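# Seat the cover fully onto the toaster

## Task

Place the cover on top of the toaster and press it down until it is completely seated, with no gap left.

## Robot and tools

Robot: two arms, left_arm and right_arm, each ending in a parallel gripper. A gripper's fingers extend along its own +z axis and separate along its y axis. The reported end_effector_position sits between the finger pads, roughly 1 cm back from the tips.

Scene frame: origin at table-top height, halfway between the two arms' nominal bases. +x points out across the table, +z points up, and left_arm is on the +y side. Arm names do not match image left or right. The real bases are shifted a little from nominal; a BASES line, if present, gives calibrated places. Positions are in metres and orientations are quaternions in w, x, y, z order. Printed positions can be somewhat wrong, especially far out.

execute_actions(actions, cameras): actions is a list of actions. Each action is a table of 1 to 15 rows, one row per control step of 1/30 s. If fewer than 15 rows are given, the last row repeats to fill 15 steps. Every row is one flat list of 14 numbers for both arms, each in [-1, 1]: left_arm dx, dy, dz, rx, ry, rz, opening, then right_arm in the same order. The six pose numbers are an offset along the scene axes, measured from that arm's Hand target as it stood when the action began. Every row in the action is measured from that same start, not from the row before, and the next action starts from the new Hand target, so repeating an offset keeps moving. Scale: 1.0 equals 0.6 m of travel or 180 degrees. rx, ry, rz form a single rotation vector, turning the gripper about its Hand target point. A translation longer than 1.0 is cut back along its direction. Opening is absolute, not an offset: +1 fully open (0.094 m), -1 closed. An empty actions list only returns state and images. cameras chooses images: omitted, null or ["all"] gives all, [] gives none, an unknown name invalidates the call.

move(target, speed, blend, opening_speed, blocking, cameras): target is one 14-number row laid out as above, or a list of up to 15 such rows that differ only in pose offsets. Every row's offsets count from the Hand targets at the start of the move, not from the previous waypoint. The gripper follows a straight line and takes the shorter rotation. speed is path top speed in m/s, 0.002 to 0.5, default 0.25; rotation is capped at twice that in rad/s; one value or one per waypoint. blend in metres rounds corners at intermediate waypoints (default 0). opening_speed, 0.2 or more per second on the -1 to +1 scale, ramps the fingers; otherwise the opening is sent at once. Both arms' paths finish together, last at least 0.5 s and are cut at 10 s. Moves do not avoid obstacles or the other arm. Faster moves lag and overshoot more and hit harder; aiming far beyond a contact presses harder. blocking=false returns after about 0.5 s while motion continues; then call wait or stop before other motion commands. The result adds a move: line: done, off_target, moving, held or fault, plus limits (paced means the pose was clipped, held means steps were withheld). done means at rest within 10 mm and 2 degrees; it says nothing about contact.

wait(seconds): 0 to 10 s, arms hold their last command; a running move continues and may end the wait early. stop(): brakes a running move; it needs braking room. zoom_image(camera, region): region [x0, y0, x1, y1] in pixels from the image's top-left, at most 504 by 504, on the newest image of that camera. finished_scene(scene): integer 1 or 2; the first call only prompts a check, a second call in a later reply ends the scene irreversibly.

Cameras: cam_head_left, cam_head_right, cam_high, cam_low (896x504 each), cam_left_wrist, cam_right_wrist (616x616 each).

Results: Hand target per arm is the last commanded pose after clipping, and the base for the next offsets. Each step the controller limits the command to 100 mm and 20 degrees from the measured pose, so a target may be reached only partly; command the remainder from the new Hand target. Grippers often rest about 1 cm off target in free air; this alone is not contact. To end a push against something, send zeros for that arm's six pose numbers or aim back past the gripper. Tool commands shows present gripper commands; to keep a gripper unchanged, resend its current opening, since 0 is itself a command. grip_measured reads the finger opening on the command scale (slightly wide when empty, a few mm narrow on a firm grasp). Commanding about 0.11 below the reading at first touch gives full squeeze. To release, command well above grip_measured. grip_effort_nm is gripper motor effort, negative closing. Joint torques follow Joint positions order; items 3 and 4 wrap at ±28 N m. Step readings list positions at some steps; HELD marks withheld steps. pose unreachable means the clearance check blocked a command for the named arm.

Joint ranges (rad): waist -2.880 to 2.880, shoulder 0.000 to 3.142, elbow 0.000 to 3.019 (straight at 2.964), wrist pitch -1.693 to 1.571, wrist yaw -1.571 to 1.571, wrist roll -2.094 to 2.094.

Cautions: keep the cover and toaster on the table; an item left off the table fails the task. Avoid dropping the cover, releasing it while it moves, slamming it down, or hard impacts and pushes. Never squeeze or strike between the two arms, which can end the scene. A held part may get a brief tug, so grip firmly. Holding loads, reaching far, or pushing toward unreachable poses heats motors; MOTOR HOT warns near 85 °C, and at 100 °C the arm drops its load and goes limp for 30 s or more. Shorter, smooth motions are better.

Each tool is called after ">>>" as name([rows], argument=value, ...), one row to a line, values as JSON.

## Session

>>> execute_actions(actions=[])

Scene clock: 0.00 s.
left_arm: end_effector_position=(+0.8187, +0.4017, +0.3455) grip_measured=+1.000 grip_effort_nm=n/a end_effector_quat_wxyz=(+0.461, -0.430, +0.774, -0.063) | right_arm: end_effector_position=(+0.1981, -0.4657, +0.2507) grip_measured=+1.000 grip_effort_nm=n/a end_effector_quat_wxyz=(-0.002, +0.125, +0.992, +0.026)
Joint positions: left_arm=[0.121 2.185 2.374 -0.807 -0.201 -0.783 0.094] | right_arm=[-0.96 1.164 1.053 -1.499 -0.034 -0.672 0.094]
Joint velocities: left_arm=[-0.015 -0.005 -0.012 -0.002 0.037 -0.051 0] | right_arm=[-0.015 -0.015 -0.002 -0.022 0.007 -0.066 0]
Joint torques (N m): no reading
Heat: left arm: hottest elbow 31 °C; right arm: hottest elbow 31 °C.
Hand target: left_arm +0.8194, +0.4018, +0.3706; +0.478, -0.427, +0.764, -0.070 | right_arm +0.2019, -0.4708, +0.2586; +0.006, +0.125, +0.992, +0.018
Tool commands: left_gripper/opening=+1.0 right_gripper/opening=+1.0

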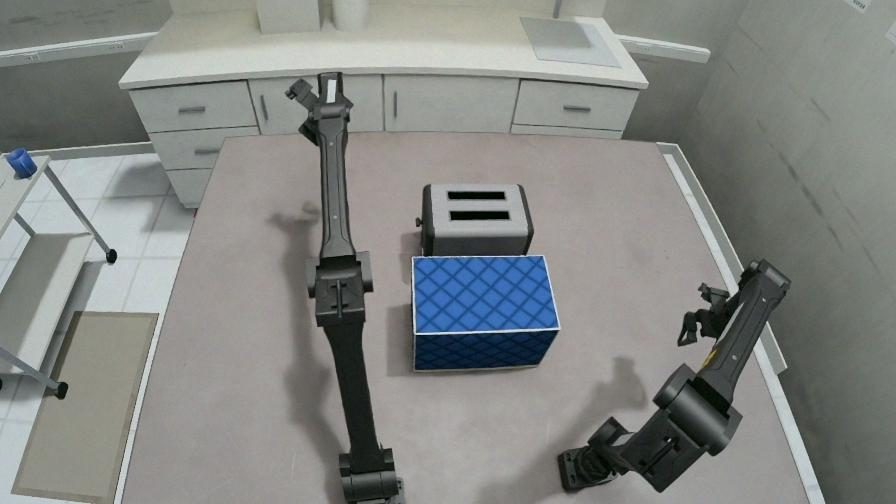

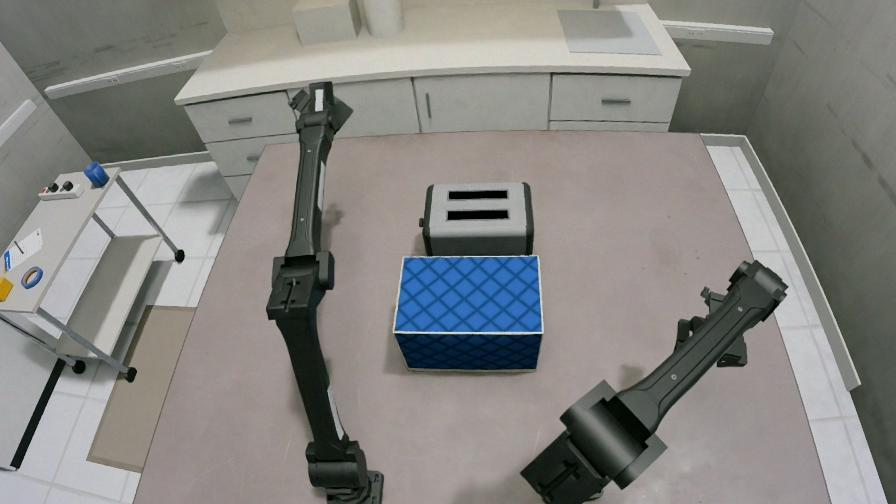

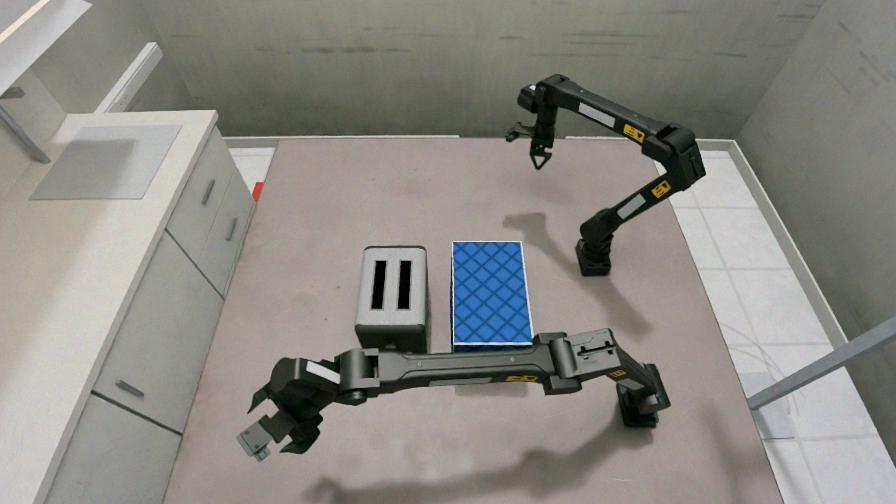

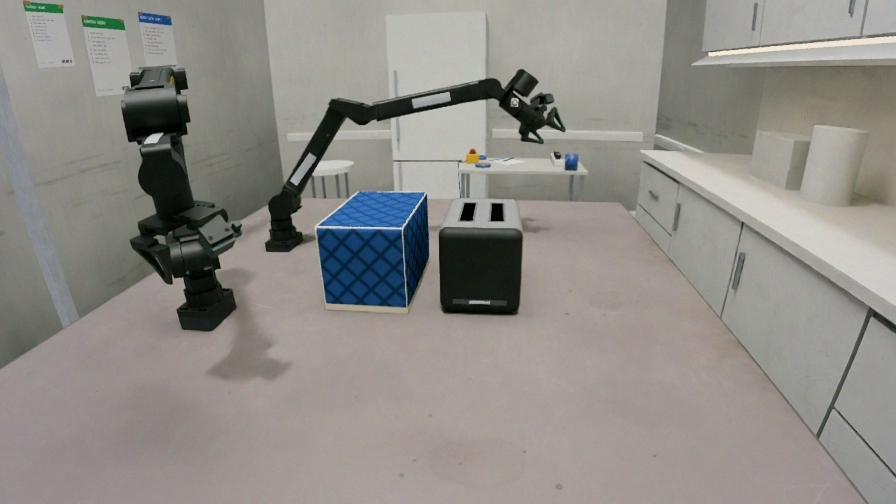

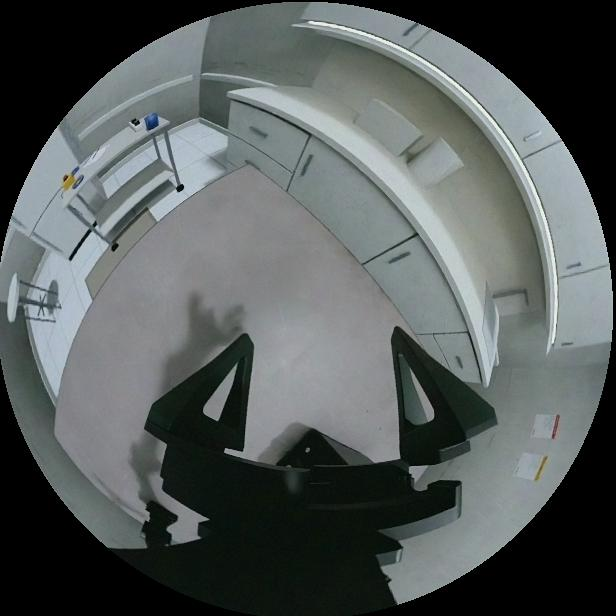

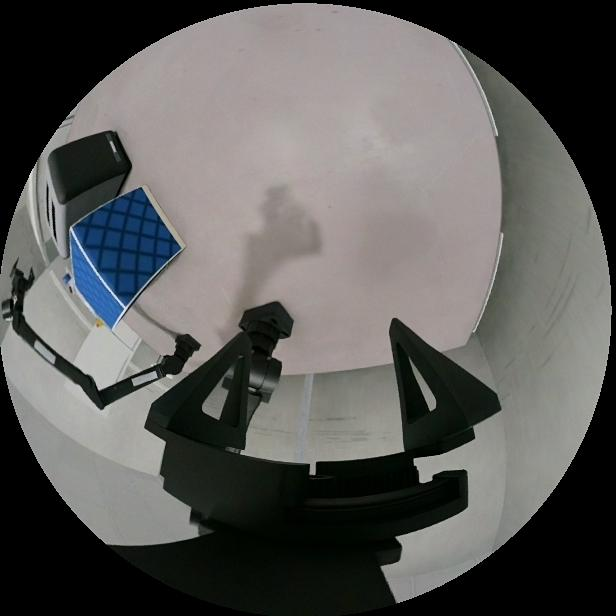

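>>> move([
  [-0.585,-0.62,0.03,-0.162,0.203,0.183,0.7,0,0,0,0,0,0,1],
], speed=0.25, cameras=["cam_low","cam_high","cam_left_wrist"])

Scene clock: 10.87 s.
left_arm: end_effector_position=(+0.4765, +0.0273, +0.3668) grip_measured=+0.702 grip_effort_nm=-0.110 end_effector_quat_wxyz=(-0.124, +0.716, -0.685, +0.046) | right_arm: end_effector_position=(+0.1981, -0.4657, +0.2507) grip_measured=+1.000 grip_effort_nm=-0.012 end_effector_quat_wxyz=(-0.002, +0.125, +0.992, +0.026)
Joint positions: left_arm=[-0.491 1.752 2.022 -1.681 -0.213 -2.084 0.08] | right_arm=[-0.96 1.164 1.053 -1.499 -0.034 -0.672 0.094]
Joint velocities: left_arm=[-0.015 -0.005 -0.012 -0.002 0.007 0.007 0] | right_arm=[-0.024 -0.005 -0.012 -0.002 -0.11 0.007 0]
Joint torques (N m): left_arm=[-0.26 -20.78 7.38 -0.1 -0.06 -0.01] | right_arm=[-0.97 -5.48 10.76 0.12 -0.05 0.11]
Heat: left arm: hottest elbow 33 °C; right arm: hottest elbow 32 °C.
Hand target: left_arm +0.4688, +0.0284, +0.3828; -0.099, +0.728, -0.678, -0.019 | right_arm +0.2019, -0.4708, +0.2586; +0.006, +0.125, +0.992, +0.018
Off the commanded pose: left_arm 0.023 m, 7 deg | right_arm 0.010 m, 1 deg.
joint sent to its limit (left arm) — joint 4 (wrist pitch), lower limit. The joint targets are off in position and orientation.
move: off_target (left_arm)
Images, in order (width x height): cam_high 896x504, cam_low 896x504, cam_left_wrist 616x616.

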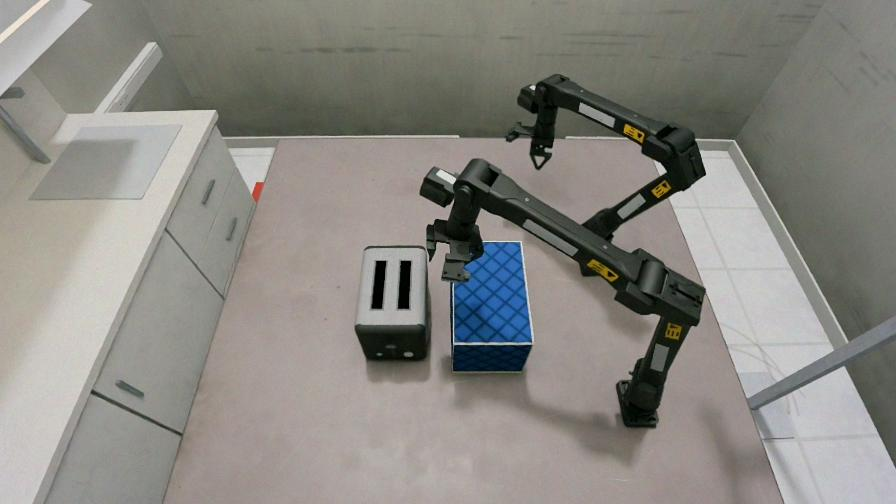

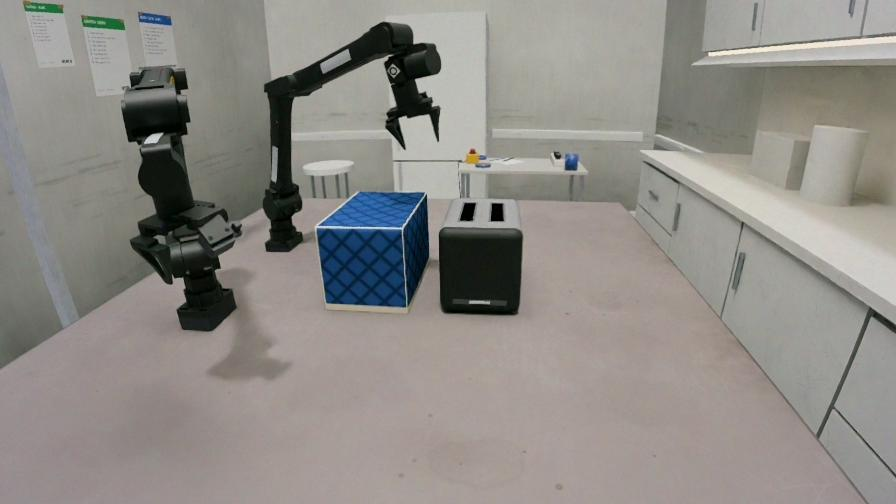

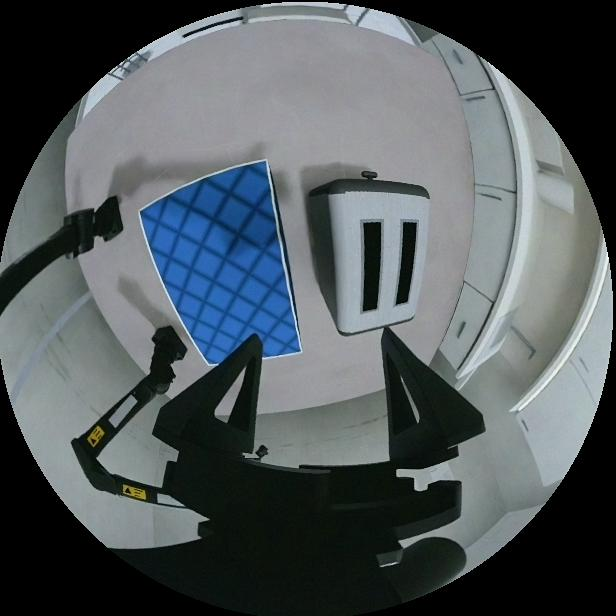

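>>> move([
  [-0.05,0.03,-0.22,0,0,0,0.7,0,0,0,0,0,0,1],
], speed=0.2, cameras=["cam_low","cam_left_wrist"])

Scene clock: 18.10 s.
left_arm: end_effector_position=(+0.4374, +0.0455, +0.2332) grip_measured=+0.702 grip_effort_nm=-0.110 end_effector_quat_wxyz=(-0.092, +0.716, -0.691, -0.041) | right_arm: end_effector_position=(+0.1981, -0.4657, +0.2507) grip_measured=+1.000 grip_effort_nm=-0.017 end_effector_quat_wxyz=(-0.002, +0.125, +0.992, +0.026)
Joint positions: left_arm=[-0.491 1.724 1.639 -1.514 -0.2 -2.094 0.08] | right_arm=[-0.96 1.164 1.053 -1.499 -0.034 -0.672 0.094]
Joint velocities: left_arm=[-0.005 -0.005 -0.012 -0.022 -0.007 -0.007 -0.001] | right_arm=[0.015 0.005 -0.007 0.002 -0.022 -0.037 0]
Joint torques (N m): left_arm=[0.62 -20.95 7.31 0.23 -0.08 -0.05] | right_arm=[-0.97 -5.54 10.77 0.13 -0.04 0.11]
Heat: left arm: hottest shoulder 33 °C; right arm: hottest elbow 33 °C.
Hand target: left_arm +0.4393, +0.0488, +0.2507; -0.099, +0.729, -0.677, -0.019 | right_arm +0.2019, -0.4708, +0.2586; +0.006, +0.125, +0.992, +0.018
Off the commanded pose: left_arm 0.018 m, 3 deg | right_arm 0.010 m, 1 deg.
joint sent to its limit (left arm) — joint 6 (wrist roll), lower limit. The joint targets still meet the commanded pose.
move: off_target (left_arm)
Images, in order (width x height): cam_low 896x504, cam_left_wrist 616x616.

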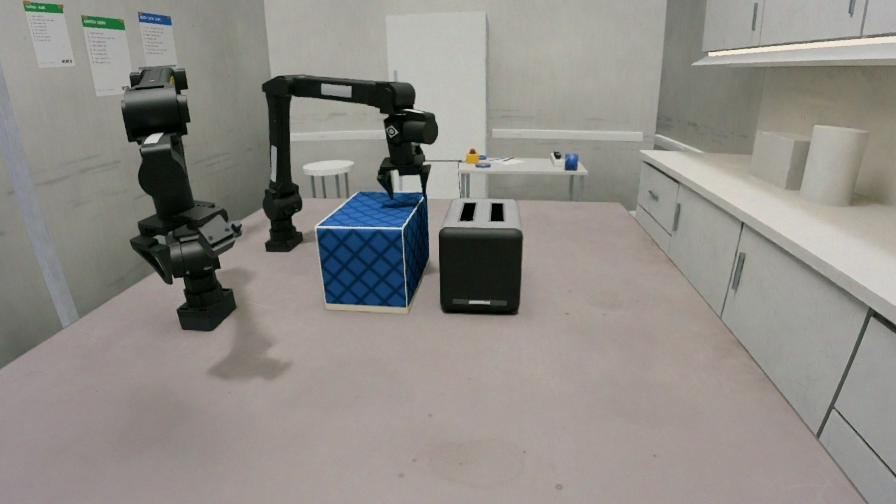

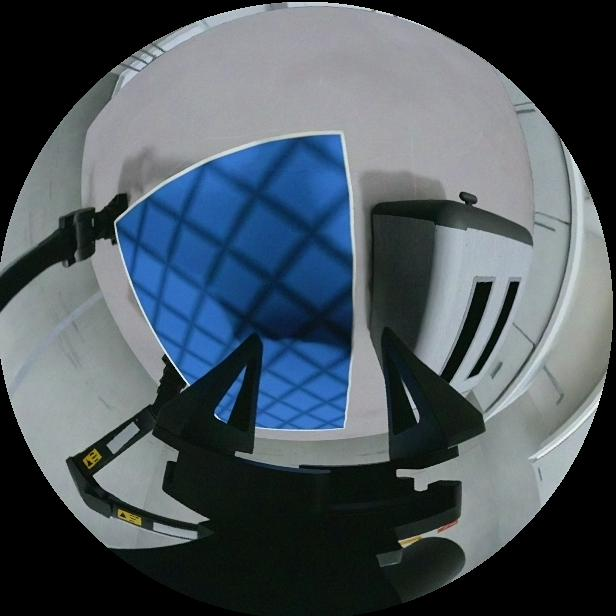

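>>> move([
  [0.03,0,0,0,0,0,0.7,0,0,0,0,0,0,1],
  [0.03,0,-0.145,0,0,0,0.7,0,0,0,0,0,0,1],
], speed=0.12, cameras=["cam_low","cam_left_wrist"])

>>> move([
  [0,0,0,0,0,0,-1,0,0,0,0,0,0,1],
], opening_speed=1.5, cameras=["cam_low","cam_left_wrist"])

Scene clock: 26.40 s.
left_arm: end_effector_position=(+0.4497, +0.0447, +0.1759) grip_measured=+0.702 grip_effort_nm=-0.110 end_effector_quat_wxyz=(-0.100, +0.721, -0.686, -0.014) | right_arm: end_effector_position=(+0.1981, -0.4657, +0.2507) grip_measured=+1.000 grip_effort_nm=0.002 end_effector_quat_wxyz=(-0.002, +0.125, +0.992, +0.026)
Joint positions: left_arm=[-0.482 1.742 1.512 -1.312 -0.2 -2.094 0.08] | right_arm=[-0.96 1.164 1.053 -1.499 -0.034 -0.672 0.094]
Joint velocities: left_arm=[0.024 0.005 -0.012 -0.017 -0.022 0.022 0] | right_arm=[-0.005 -0.005 -0.002 0.017 0.051 -0.007 0]
Joint torques (N m): left_arm=[1.2 -15.97 7.13 0.42 -0.28 -0.02] | right_arm=[-0.97 -5.66 10.78 0.1 -0.06 0.12]
Heat: left arm: hottest shoulder 33 °C; right arm: hottest elbow 33 °C.
Hand target: left_arm +0.4575, +0.0499, +0.1641; -0.099, +0.729, -0.677, -0.019 | right_arm +0.2019, -0.4708, +0.2586; +0.006, +0.125, +0.992, +0.018
Off the commanded pose: left_arm 0.015 m, 1 deg | right_arm 0.010 m, 1 deg.
joint sent to its limit (left arm) — joint 6 (wrist roll), lower limit. The joint targets still meet the commanded pose.
move: off_target (left_arm)
Images, in order (width x height): cam_low 896x504, cam_left_wrist 616x616.

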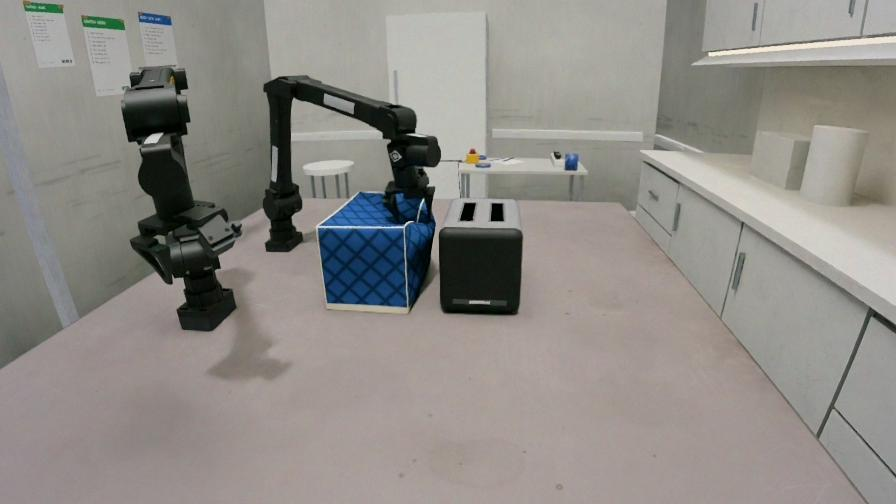

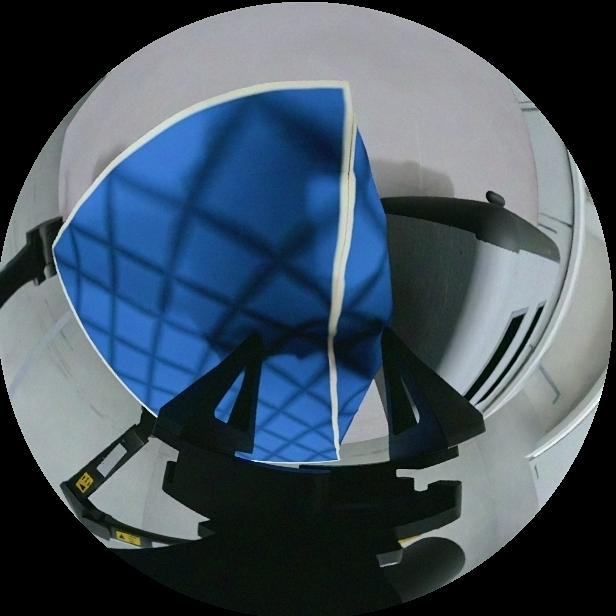

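Scene clock: 27.90 s.
left_arm: end_effector_position=(+0.4503, +0.0444, +0.1755) grip_measured=-0.987 grip_effort_nm=-0.540 end_effector_quat_wxyz=(-0.100, +0.721, -0.686, -0.013) | right_arm: end_effector_position=(+0.1981, -0.4657, +0.2507) grip_measured=+1.000 grip_effort_nm=-0.002 end_effector_quat_wxyz=(-0.002, +0.125, +0.992, +0.026)
Joint positions: left_arm=[-0.482 1.743 1.512 -1.309 -0.2 -2.095 0.001] | right_arm=[-0.96 1.164 1.053 -1.499 -0.034 -0.672 0.094]
Joint velocities: left_arm=[-0.015 -0.005 -0.002 -0.017 0.125 0.007 0] | right_arm=[-0.005 -0.015 -0.007 -0.012 -0.022 0.081 0]
Joint torques (N m): left_arm=[0.97 -15.85 7.16 0.29 -0.26 -0.04] | right_arm=[-0.97 -5.6 10.76 0.1 -0.05 0.11]
Heat: left arm: hottest elbow 34 °C; right arm: hottest elbow 33 °C.
Hand target: left_arm +0.4576, +0.0499, +0.1641; -0.099, +0.729, -0.677, -0.019 | right_arm +0.2019, -0.4708, +0.2586; +0.006, +0.125, +0.992, +0.018
Off the commanded pose: left_arm 0.015 m, 1 deg | right_arm 0.010 m, 1 deg.
joint sent to its limit (left arm) — joint 6 (wrist roll), lower limit. The joint targets still meet the commanded pose.
move: off_target (left_arm)
Images, in order (width x height): cam_low 896x504, cam_left_wrist 616x616.

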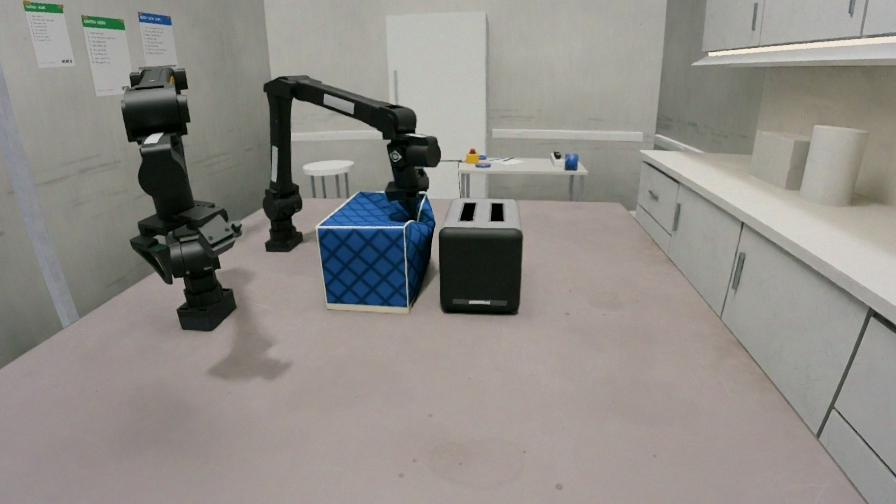

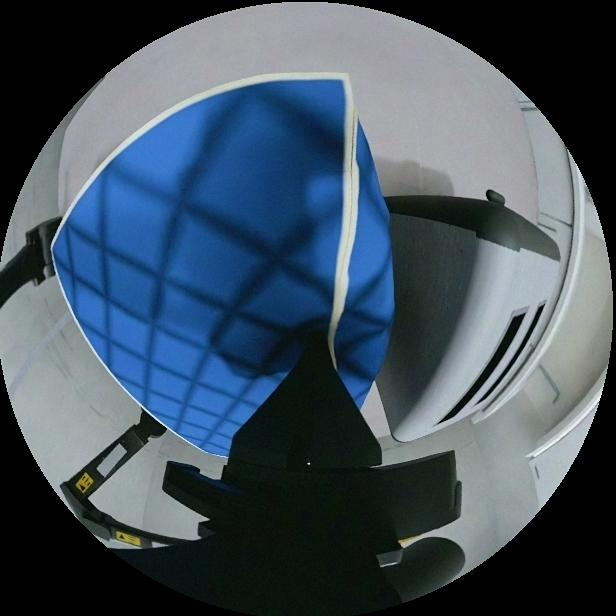

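>>> move([
  [0.015,0,0.12,0,0,0,0.7,0,0,0,0,0,0,1],
], speed=0.12, cameras=[])

>>> move([
  [0.0,0,-0.2,0,0,0,0.7,0,0,0,0,0,0,1],
], speed=0.12, cameras=["cam_left_wrist"])

>>> move([
  [0,0,0,0,0,0,-1,0,0,0,0,0,0,1],
], opening_speed=1.5, cameras=["cam_low","cam_left_wrist"])

Scene clock: 34.47 s.
left_arm: end_effector_position=(+0.4515, +0.0469, +0.2248) grip_measured=+0.698 grip_effort_nm=0.115 end_effector_quat_wxyz=(-0.095, +0.722, -0.685, -0.030) | right_arm: end_effector_position=(+0.1981, -0.4657, +0.2507) grip_measured=+1.000 grip_effort_nm=-0.007 end_effector_quat_wxyz=(-0.002, +0.125, +0.992, +0.026)
Joint positions: left_arm=[-0.476 1.743 1.643 -1.474 -0.2 -2.095 0.08] | right_arm=[-0.96 1.164 1.053 -1.499 -0.034 -0.672 0.094]
Joint velocities: left_arm=[0.005 0.005 -0.012 0.017 -0.066 0.022 0] | right_arm=[0.005 0.005 0.007 0.012 -0.051 -0.022 0]
Joint torques (N m): left_arm=[1.03 -16.5 10.43 -0.44 -0.27 0.01] | right_arm=[-0.91 -5.48 10.77 0.1 -0.04 0.11]
Heat: left arm: hottest elbow 34 °C; right arm: hottest elbow 34 °C.
Hand target: left_arm +0.4665, +0.0488, +0.2361; -0.099, +0.729, -0.677, -0.019 | right_arm +0.2019, -0.4708, +0.2586; +0.006, +0.125, +0.992, +0.018
Off the commanded pose: left_arm 0.019 m, 2 deg | right_arm 0.010 m, 1 deg.
move: off_target (left_arm)
No camera images: "cameras" was empty.

Scene clock: 36.20 s.
left_arm: end_effector_position=(+0.4605, +0.0450, +0.1291) grip_measured=+0.698 grip_effort_nm=0.100 end_effector_quat_wxyz=(-0.101, +0.724, -0.682, -0.013) | right_arm: end_effector_position=(+0.1981, -0.4657, +0.2507) grip_measured=+1.000 grip_effort_nm=-0.002 end_effector_quat_wxyz=(-0.002, +0.125, +0.992, +0.026)
Joint positions: left_arm=[-0.472 1.798 1.462 -1.201 -0.2 -2.095 0.08] | right_arm=[-0.96 1.164 1.053 -1.499 -0.034 -0.672 0.094]
Joint velocities: left_arm=[-0.005 -0.024 0.002 -0.002 -0.022 -0.051 -0.001] | right_arm=[-0.005 -0.005 -0.017 -0.002 0.007 0.022 0]
Joint torques (N m): left_arm=[0.91 -16.21 6.8 0.4 -0.26 0.05] | right_arm=[-0.85 -5.48 10.77 0.08 -0.04 0.12]
Heat: left arm: hottest elbow 34 °C; right arm: hottest elbow 34 °C.
Hand target: left_arm +0.4667, +0.0505, +0.1164; -0.099, +0.729, -0.677, -0.019 | right_arm +0.2019, -0.4708, +0.2586; +0.006, +0.125, +0.992, +0.018
Off the commanded pose: left_arm 0.015 m, 1 deg | right_arm 0.010 m, 1 deg.
move: off_target (left_arm)
Images, in order (width x height): cam_left_wrist 616x616.

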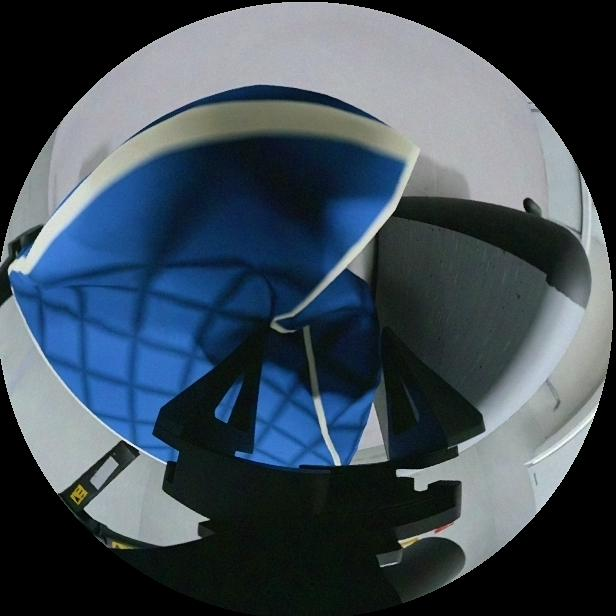

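Scene clock: 37.70 s.
left_arm: end_effector_position=(+0.4615, +0.0450, +0.1292) grip_measured=-0.987 grip_effort_nm=-0.540 end_effector_quat_wxyz=(-0.101, +0.725, -0.682, -0.011) | right_arm: end_effector_position=(+0.1981, -0.4657, +0.2507) grip_measured=+1.000 grip_effort_nm=-0.007 end_effector_quat_wxyz=(-0.002, +0.125, +0.992, +0.026)
Joint positions: left_arm=[-0.471 1.798 1.462 -1.197 -0.2 -2.095 0.001] | right_arm=[-0.96 1.164 1.053 -1.499 -0.034 -0.672 0.094]
Joint velocities: left_arm=[0.005 0.005 -0.007 0.017 0.022 0.022 -0.002] | right_arm=[-0.015 -0.005 -0.012 -0.002 0.037 -0.037 0]
Joint torques (N m): left_arm=[0.97 -16.26 6.86 0.2 -0.25 0.06] | right_arm=[-0.85 -5.42 10.77 0.09 -0.06 0.11]
Heat: left arm: hottest elbow 35 °C; right arm: hottest elbow 34 °C.
Hand target: left_arm +0.4666, +0.0504, +0.1164; -0.099, +0.729, -0.677, -0.019 | right_arm +0.2019, -0.4708, +0.2586; +0.006, +0.125, +0.992, +0.018
Off the commanded pose: left_arm 0.015 m, 1 deg | right_arm 0.010 m, 1 deg.
move: off_target (left_arm)
Images, in order (width x height): cam_low 896x504, cam_left_wrist 616x616.

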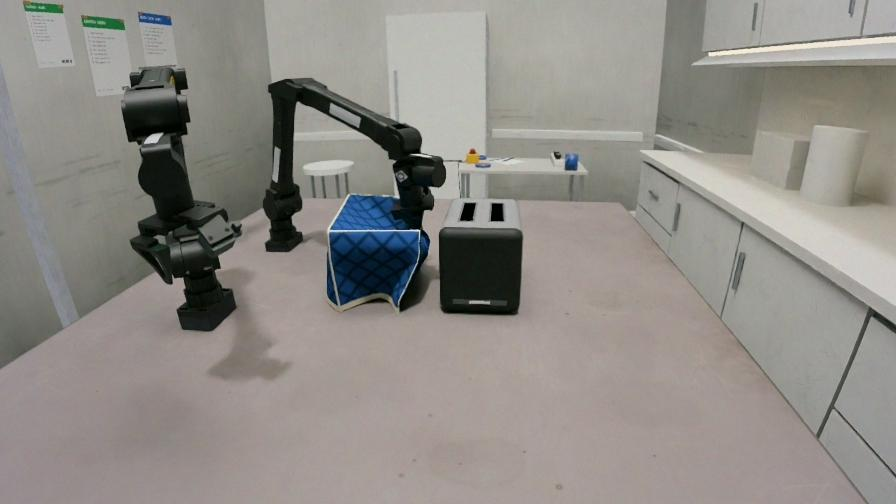

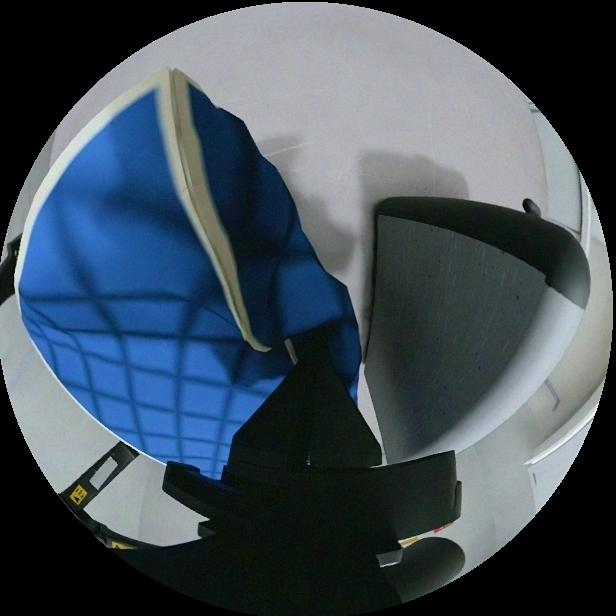

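>>> move(target=[-0.02,0,0.25,0,0,0,0.7,0,0,0,0,0,0,1], speed=0.15, cameras=["cam_left_wrist","cam_low"])

Scene clock: 55.20 s.
left_arm: end_effector_position=(+0.4462, +0.0527, +0.2372) grip_measured=+0.698 grip_effort_nm=0.110 end_effector_quat_wxyz=(-0.090, +0.722, -0.684, -0.047) | right_arm: end_effector_position=(+0.1981, -0.4657, +0.2507) grip_measured=+1.000 grip_effort_nm=0.002 end_effector_quat_wxyz=(-0.002, +0.125, +0.992, +0.026)
Joint positions: left_arm=[-0.471 1.744 1.677 -1.542 -0.2 -2.095 0.08] | right_arm=[-0.96 1.164 1.053 -1.499 -0.034 -0.672 0.094]
Joint velocities: left_arm=[-0.015 -0.005 -0.002 -0.012 0.022 -0.081 0] | right_arm=[-0.015 -0.005 -0.002 0.007 -0.081 0.051 0]
Joint torques (N m): left_arm=[-0.03 -19.84 10.52 -0.46 -0.19 -0.03] | right_arm=[-1.03 -5.36 10.8 0.08 -0.04 0.12]
Heat: left arm: hottest elbow 36 °C; right arm: hottest elbow 35 °C.
Hand target: left_arm +0.4543, +0.0483, +0.2660; -0.099, +0.729, -0.677, -0.019 | right_arm +0.2019, -0.4708, +0.2586; +0.006, +0.125, +0.992, +0.018
Off the commanded pose: left_arm 0.030 m, 4 deg | right_arm 0.010 m, 1 deg.
joint sent to its limit (left arm) — joint 6 (wrist roll), lower limit. The joint targets still meet the commanded pose.
move: off_target (left_arm)
Images, in order (width x height): cam_low 896x504, cam_left_wrist 616x616.

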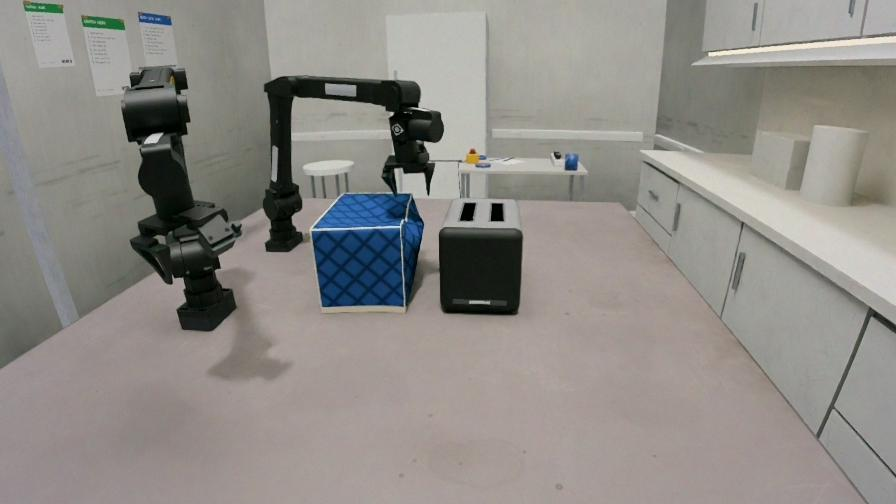

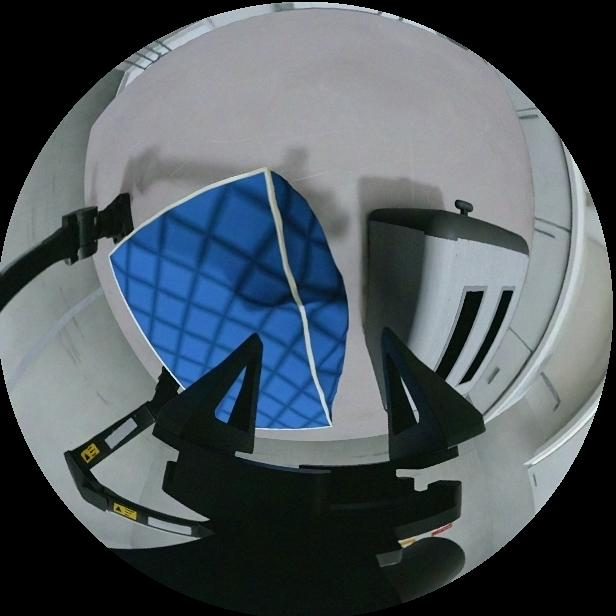

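>>> move([
  [-0.012,0.005,-0.12,0,0,0,0.8,0,0,0,0,0,0,1],
  [-0.012,0.005,-0.245,0,0,0,0.8,0,0,0,0,0,0,1],
], speed=0.15, cameras=["cam_left_wrist","cam_low"])

>>> move(target=[0,0,0,0,0,0,-1,0,0,0,0,0,0,1], opening_speed=1.5, cameras=["cam_left_wrist","cam_low"])

Scene clock: 62.83 s.
left_arm: end_effector_position=(+0.4441, +0.0537, +0.1340) grip_measured=+0.798 grip_effort_nm=0.115 end_effector_quat_wxyz=(-0.101, +0.725, -0.682, -0.012) | right_arm: end_effector_position=(+0.1981, -0.4657, +0.2507) grip_measured=+1.000 grip_effort_nm=0.002 end_effector_quat_wxyz=(-0.002, +0.125, +0.992, +0.026)
Joint positions: left_arm=[-0.471 1.747 1.404 -1.192 -0.2 -2.095 0.084] | right_arm=[-0.96 1.164 1.053 -1.499 -0.034 -0.672 0.094]
Joint velocities: left_arm=[-0.005 -0.024 -0.002 -0.002 -0.051 -0.037 -0.001] | right_arm=[-0.015 -0.015 -0.007 -0.012 -0.007 -0.007 0]
Joint torques (N m): left_arm=[-0.15 -15.38 6.71 0.32 -0.23 -0.02] | right_arm=[-0.91 -5.6 10.74 0.12 -0.05 0.12]
Heat: left arm: hottest elbow 37 °C; right arm: hottest elbow 35 °C.
Hand target: left_arm +0.4474, +0.0536, +0.1193; -0.099, +0.729, -0.677, -0.019 | right_arm +0.2019, -0.4708, +0.2586; +0.006, +0.125, +0.992, +0.018
Off the commanded pose: left_arm 0.015 m, 1 deg | right_arm 0.010 m, 1 deg.
joint sent to its limit (left arm) — joint 6 (wrist roll), lower limit. The joint targets still meet the commanded pose.
move: off_target (left_arm)
Images, in order (width x height): cam_low 896x504, cam_left_wrist 616x616.

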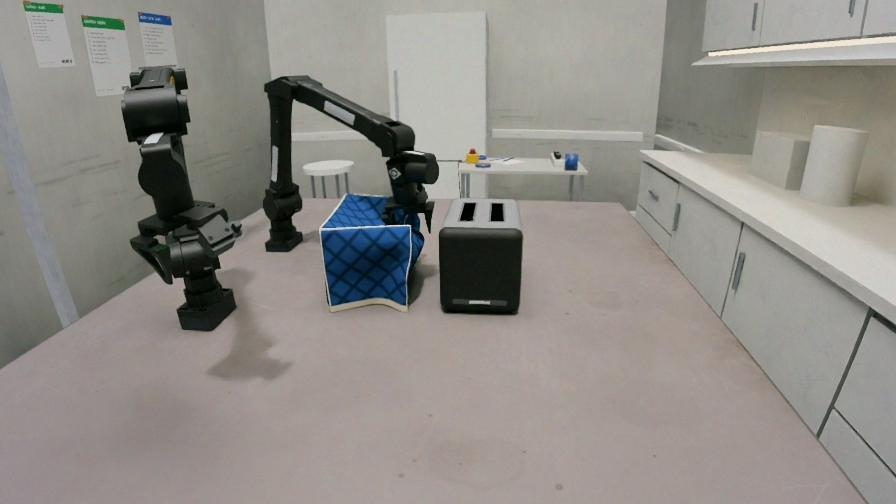

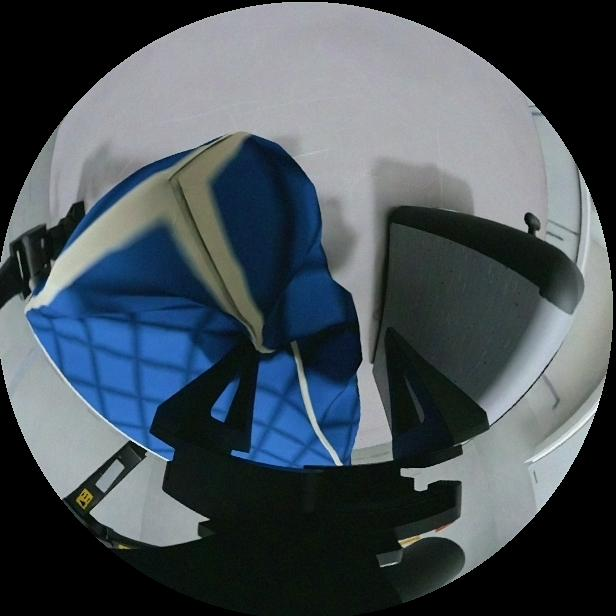

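Scene clock: 64.40 s.
left_arm: end_effector_position=(+0.4446, +0.0535, +0.1321) grip_measured=-0.987 grip_effort_nm=-0.530 end_effector_quat_wxyz=(-0.101, +0.725, -0.682, -0.012) | right_arm: end_effector_position=(+0.1981, -0.4657, +0.2507) grip_measured=+1.000 grip_effort_nm=-0.012 end_effector_quat_wxyz=(-0.002, +0.125, +0.992, +0.026)
Joint positions: left_arm=[-0.471 1.751 1.404 -1.189 -0.2 -2.095 0.001] | right_arm=[-0.96 1.164 1.053 -1.499 -0.034 -0.672 0.094]
Joint velocities: left_arm=[-0.024 -0.005 -0.017 0.002 0.037 -0.051 -0.001] | right_arm=[-0.005 -0.024 0.002 -0.002 -0.037 -0.051 0]
Joint torques (N m): left_arm=[0.26 -15.33 6.68 0.29 -0.23 -0.03] | right_arm=[-1.03 -5.66 10.8 0.06 -0.05 0.11]
Heat: left arm: hottest elbow 37 °C; right arm: hottest elbow 35 °C.
Hand target: left_arm +0.4474, +0.0536, +0.1192; -0.099, +0.729, -0.677, -0.019 | right_arm +0.2019, -0.4708, +0.2586; +0.006, +0.125, +0.992, +0.018
Off the commanded pose: left_arm 0.013 m, 1 deg | right_arm 0.010 m, 1 deg.
joint sent to its limit (left arm) — joint 6 (wrist roll), lower limit. The joint targets still meet the commanded pose.
move: off_target (left_arm)
Images, in order (width x height): cam_low 896x504, cam_left_wrist 616x616.

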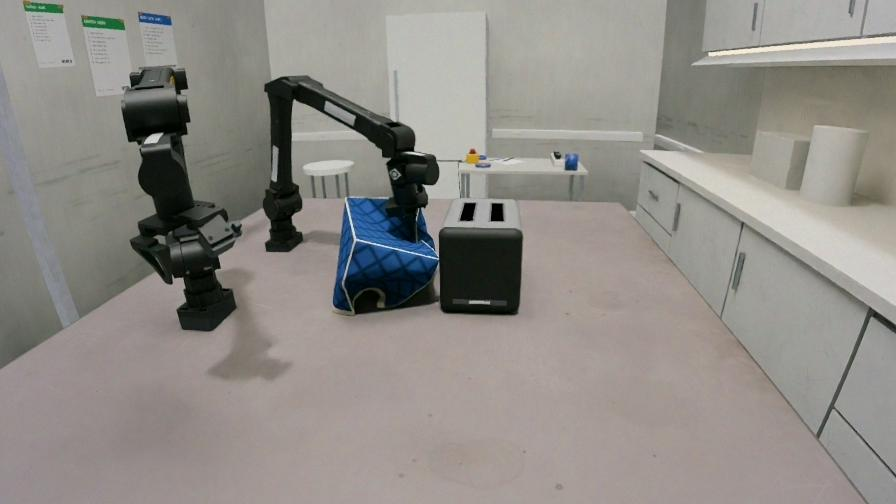

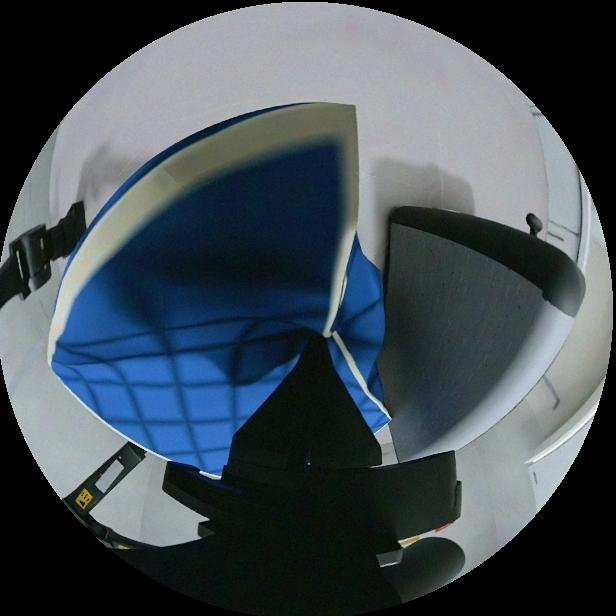

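>>> move(target=[0,0,0.27,0,0,0,1,0,0,0,0,0,0,1], speed=0.15, cameras=["cam_left_wrist","cam_low"])

>>> move([
  [-0.03,0,-0.1,0,0,0,1,0,0,0,0,0,0,1],
  [-0.03,0,-0.25,0,0,0,1,0,0,0,0,0,0,1],
], speed=0.15, cameras=["cam_left_wrist","cam_low"])

Scene clock: 71.57 s.
left_arm: end_effector_position=(+0.4397, +0.0559, +0.2527) grip_measured=+0.998 grip_effort_nm=0.120 end_effector_quat_wxyz=(-0.090, +0.722, -0.684, -0.047) | right_arm: end_effector_position=(+0.1981, -0.4657, +0.2507) grip_measured=+1.000 grip_effort_nm=-0.007 end_effector_quat_wxyz=(-0.002, +0.125, +0.992, +0.026)
Joint positions: left_arm=[-0.471 1.722 1.688 -1.574 -0.2 -2.095 0.094] | right_arm=[-0.96 1.164 1.053 -1.499 -0.034 -0.672 0.094]
Joint velocities: left_arm=[-0.015 -0.005 -0.002 -0.017 -0.007 -0.007 0] | right_arm=[0.005 0.005 -0.007 -0.002 -0.037 0.007 0]
Joint torques (N m): left_arm=[-0.32 -19.55 10.47 -0.51 -0.17 -0.03] | right_arm=[-0.85 -5.54 10.77 0.13 -0.05 0.12]
Heat: left arm: hottest elbow 37 °C; right arm: hottest elbow 35 °C.
Hand target: left_arm +0.4471, +0.0511, +0.2809; -0.099, +0.729, -0.677, -0.019 | right_arm +0.2019, -0.4708, +0.2586; +0.006, +0.125, +0.992, +0.018
Off the commanded pose: left_arm 0.030 m, 4 deg | right_arm 0.010 m, 1 deg.
joint sent to its limit (left arm) — joint 6 (wrist roll), lower limit. The joint targets still meet the commanded pose.
move: off_target (left_arm)
Images, in order (width x height): cam_low 896x504, cam_left_wrist 616x616.

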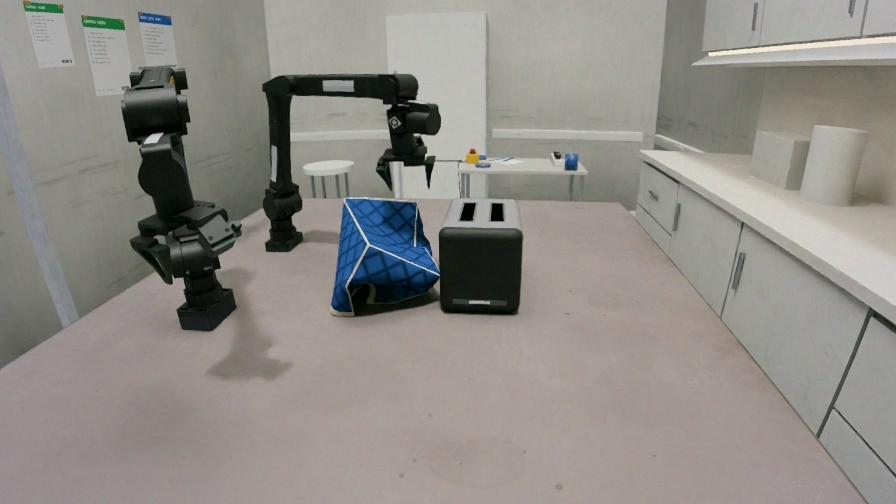

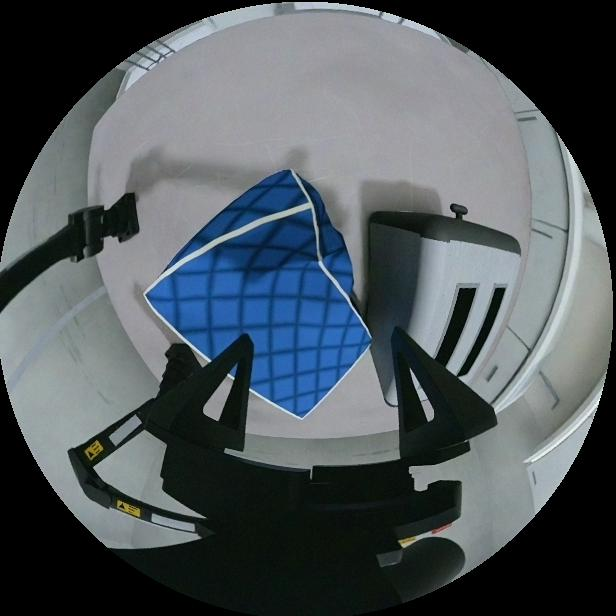

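Scene clock: 73.30 s.
left_arm: end_effector_position=(+0.4289, +0.0610, +0.1400) grip_measured=+0.998 grip_effort_nm=0.110 end_effector_quat_wxyz=(-0.099, +0.724, -0.682, -0.015) | right_arm: end_effector_position=(+0.1981, -0.4657, +0.2507) grip_measured=+1.000 grip_effort_nm=-0.002 end_effector_quat_wxyz=(-0.002, +0.125, +0.992, +0.026)
Joint positions: left_arm=[-0.471 1.706 1.365 -1.203 -0.198 -2.095 0.094] | right_arm=[-0.96 1.164 1.053 -1.499 -0.034 -0.672 0.094]
Joint velocities: left_arm=[-0.005 0.005 -0.012 0.022 0.037 -0.007 -0.001] | right_arm=[-0.005 -0.005 -0.007 0.012 0.007 -0.051 0]
Joint torques (N m): left_arm=[-1.32 -15.03 6.93 0.31 -0.15 -0.04] | right_arm=[-0.79 -5.54 10.76 0.09 -0.04 0.12]
Heat: left arm: hottest elbow 37 °C; right arm: hottest elbow 35 °C.
Hand target: left_arm +0.4293, +0.0537, +0.1309; -0.099, +0.729, -0.677, -0.019 | right_arm +0.2019, -0.4708, +0.2586; +0.006, +0.125, +0.992, +0.018
Off the commanded pose: left_arm 0.013 m, 1 deg | right_arm 0.010 m, 1 deg.
joint sent to its limit (left arm) — joint 6 (wrist roll), lower limit. The joint targets still meet the commanded pose.
move: off_target (left_arm)
Images, in order (width x height): cam_low 896x504, cam_left_wrist 616x616.

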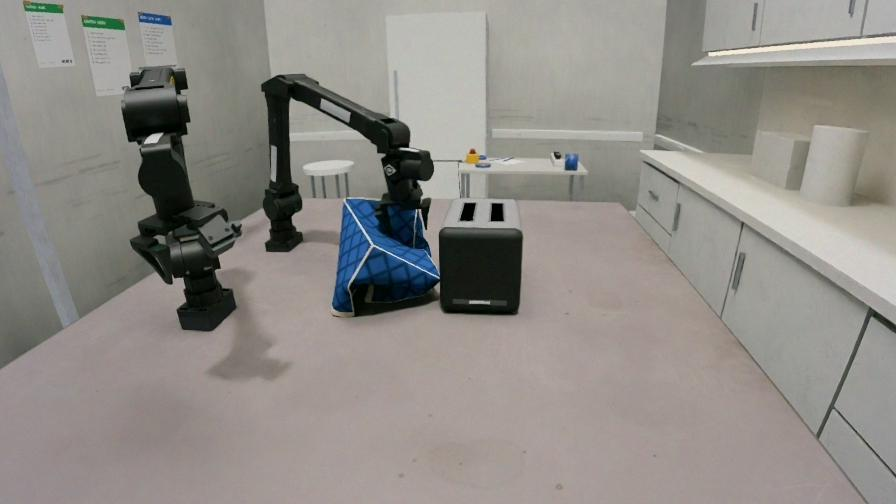

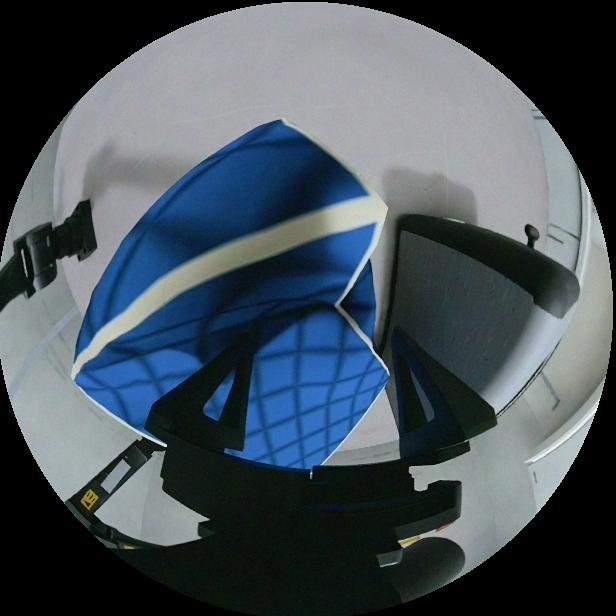

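>>> move(target=[0,0,-0.02,0,0,0,-1,0,0,0,0,0,0,1], opening_speed=1.5, cameras=["cam_left_wrist","cam_high"])

Scene clock: 77.33 s.
left_arm: end_effector_position=(+0.4284, +0.0613, +0.1280) grip_measured=-0.987 grip_effort_nm=-0.535 end_effector_quat_wxyz=(-0.099, +0.724, -0.682, -0.016) | right_arm: end_effector_position=(+0.1981, -0.4657, +0.2507) grip_measured=+1.000 grip_effort_nm=0.002 end_effector_quat_wxyz=(-0.002, +0.125, +0.992, +0.026)
Joint positions: left_arm=[-0.471 1.715 1.345 -1.174 -0.198 -2.095 0.001] | right_arm=[-0.96 1.164 1.053 -1.499 -0.034 -0.672 0.094]
Joint velocities: left_arm=[0.005 -0.005 0.017 0.027 -0.066 0.007 -0.002] | right_arm=[-0.015 -0.005 0.007 -0.002 -0.037 -0.037 0]
Joint torques (N m): left_arm=[-0.91 -14.97 6.86 0.28 -0.13 -0.05] | right_arm=[-0.91 -5.42 10.81 0.1 -0.05 0.12]
Heat: left arm: hottest elbow 37 °C; right arm: hottest elbow 35 °C.
Hand target: left_arm +0.4294, +0.0539, +0.1190; -0.099, +0.729, -0.677, -0.019 | right_arm +0.2019, -0.4708, +0.2586; +0.006, +0.125, +0.992, +0.018
Off the commanded pose: left_arm 0.012 m, 1 deg | right_arm 0.010 m, 1 deg.
joint sent to its limit (left arm) — joint 6 (wrist roll), lower limit. The joint targets still meet the commanded pose.
move: off_target (left_arm)
Images, in order (width x height): cam_high 896x504, cam_left_wrist 616x616.

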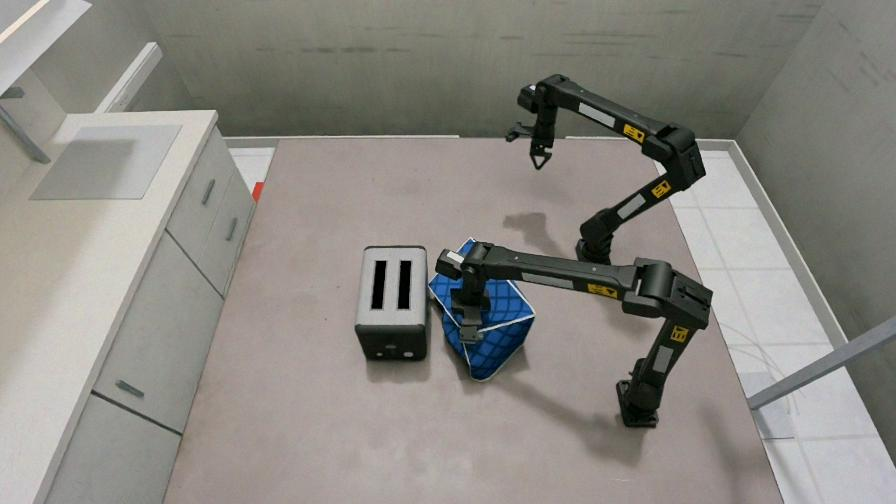

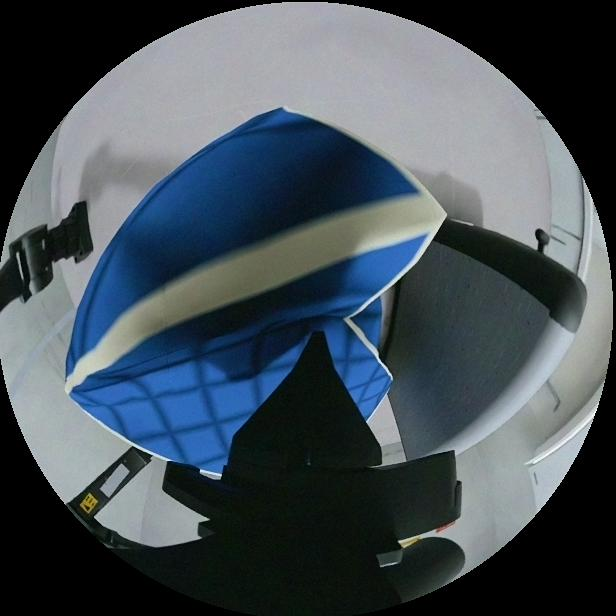

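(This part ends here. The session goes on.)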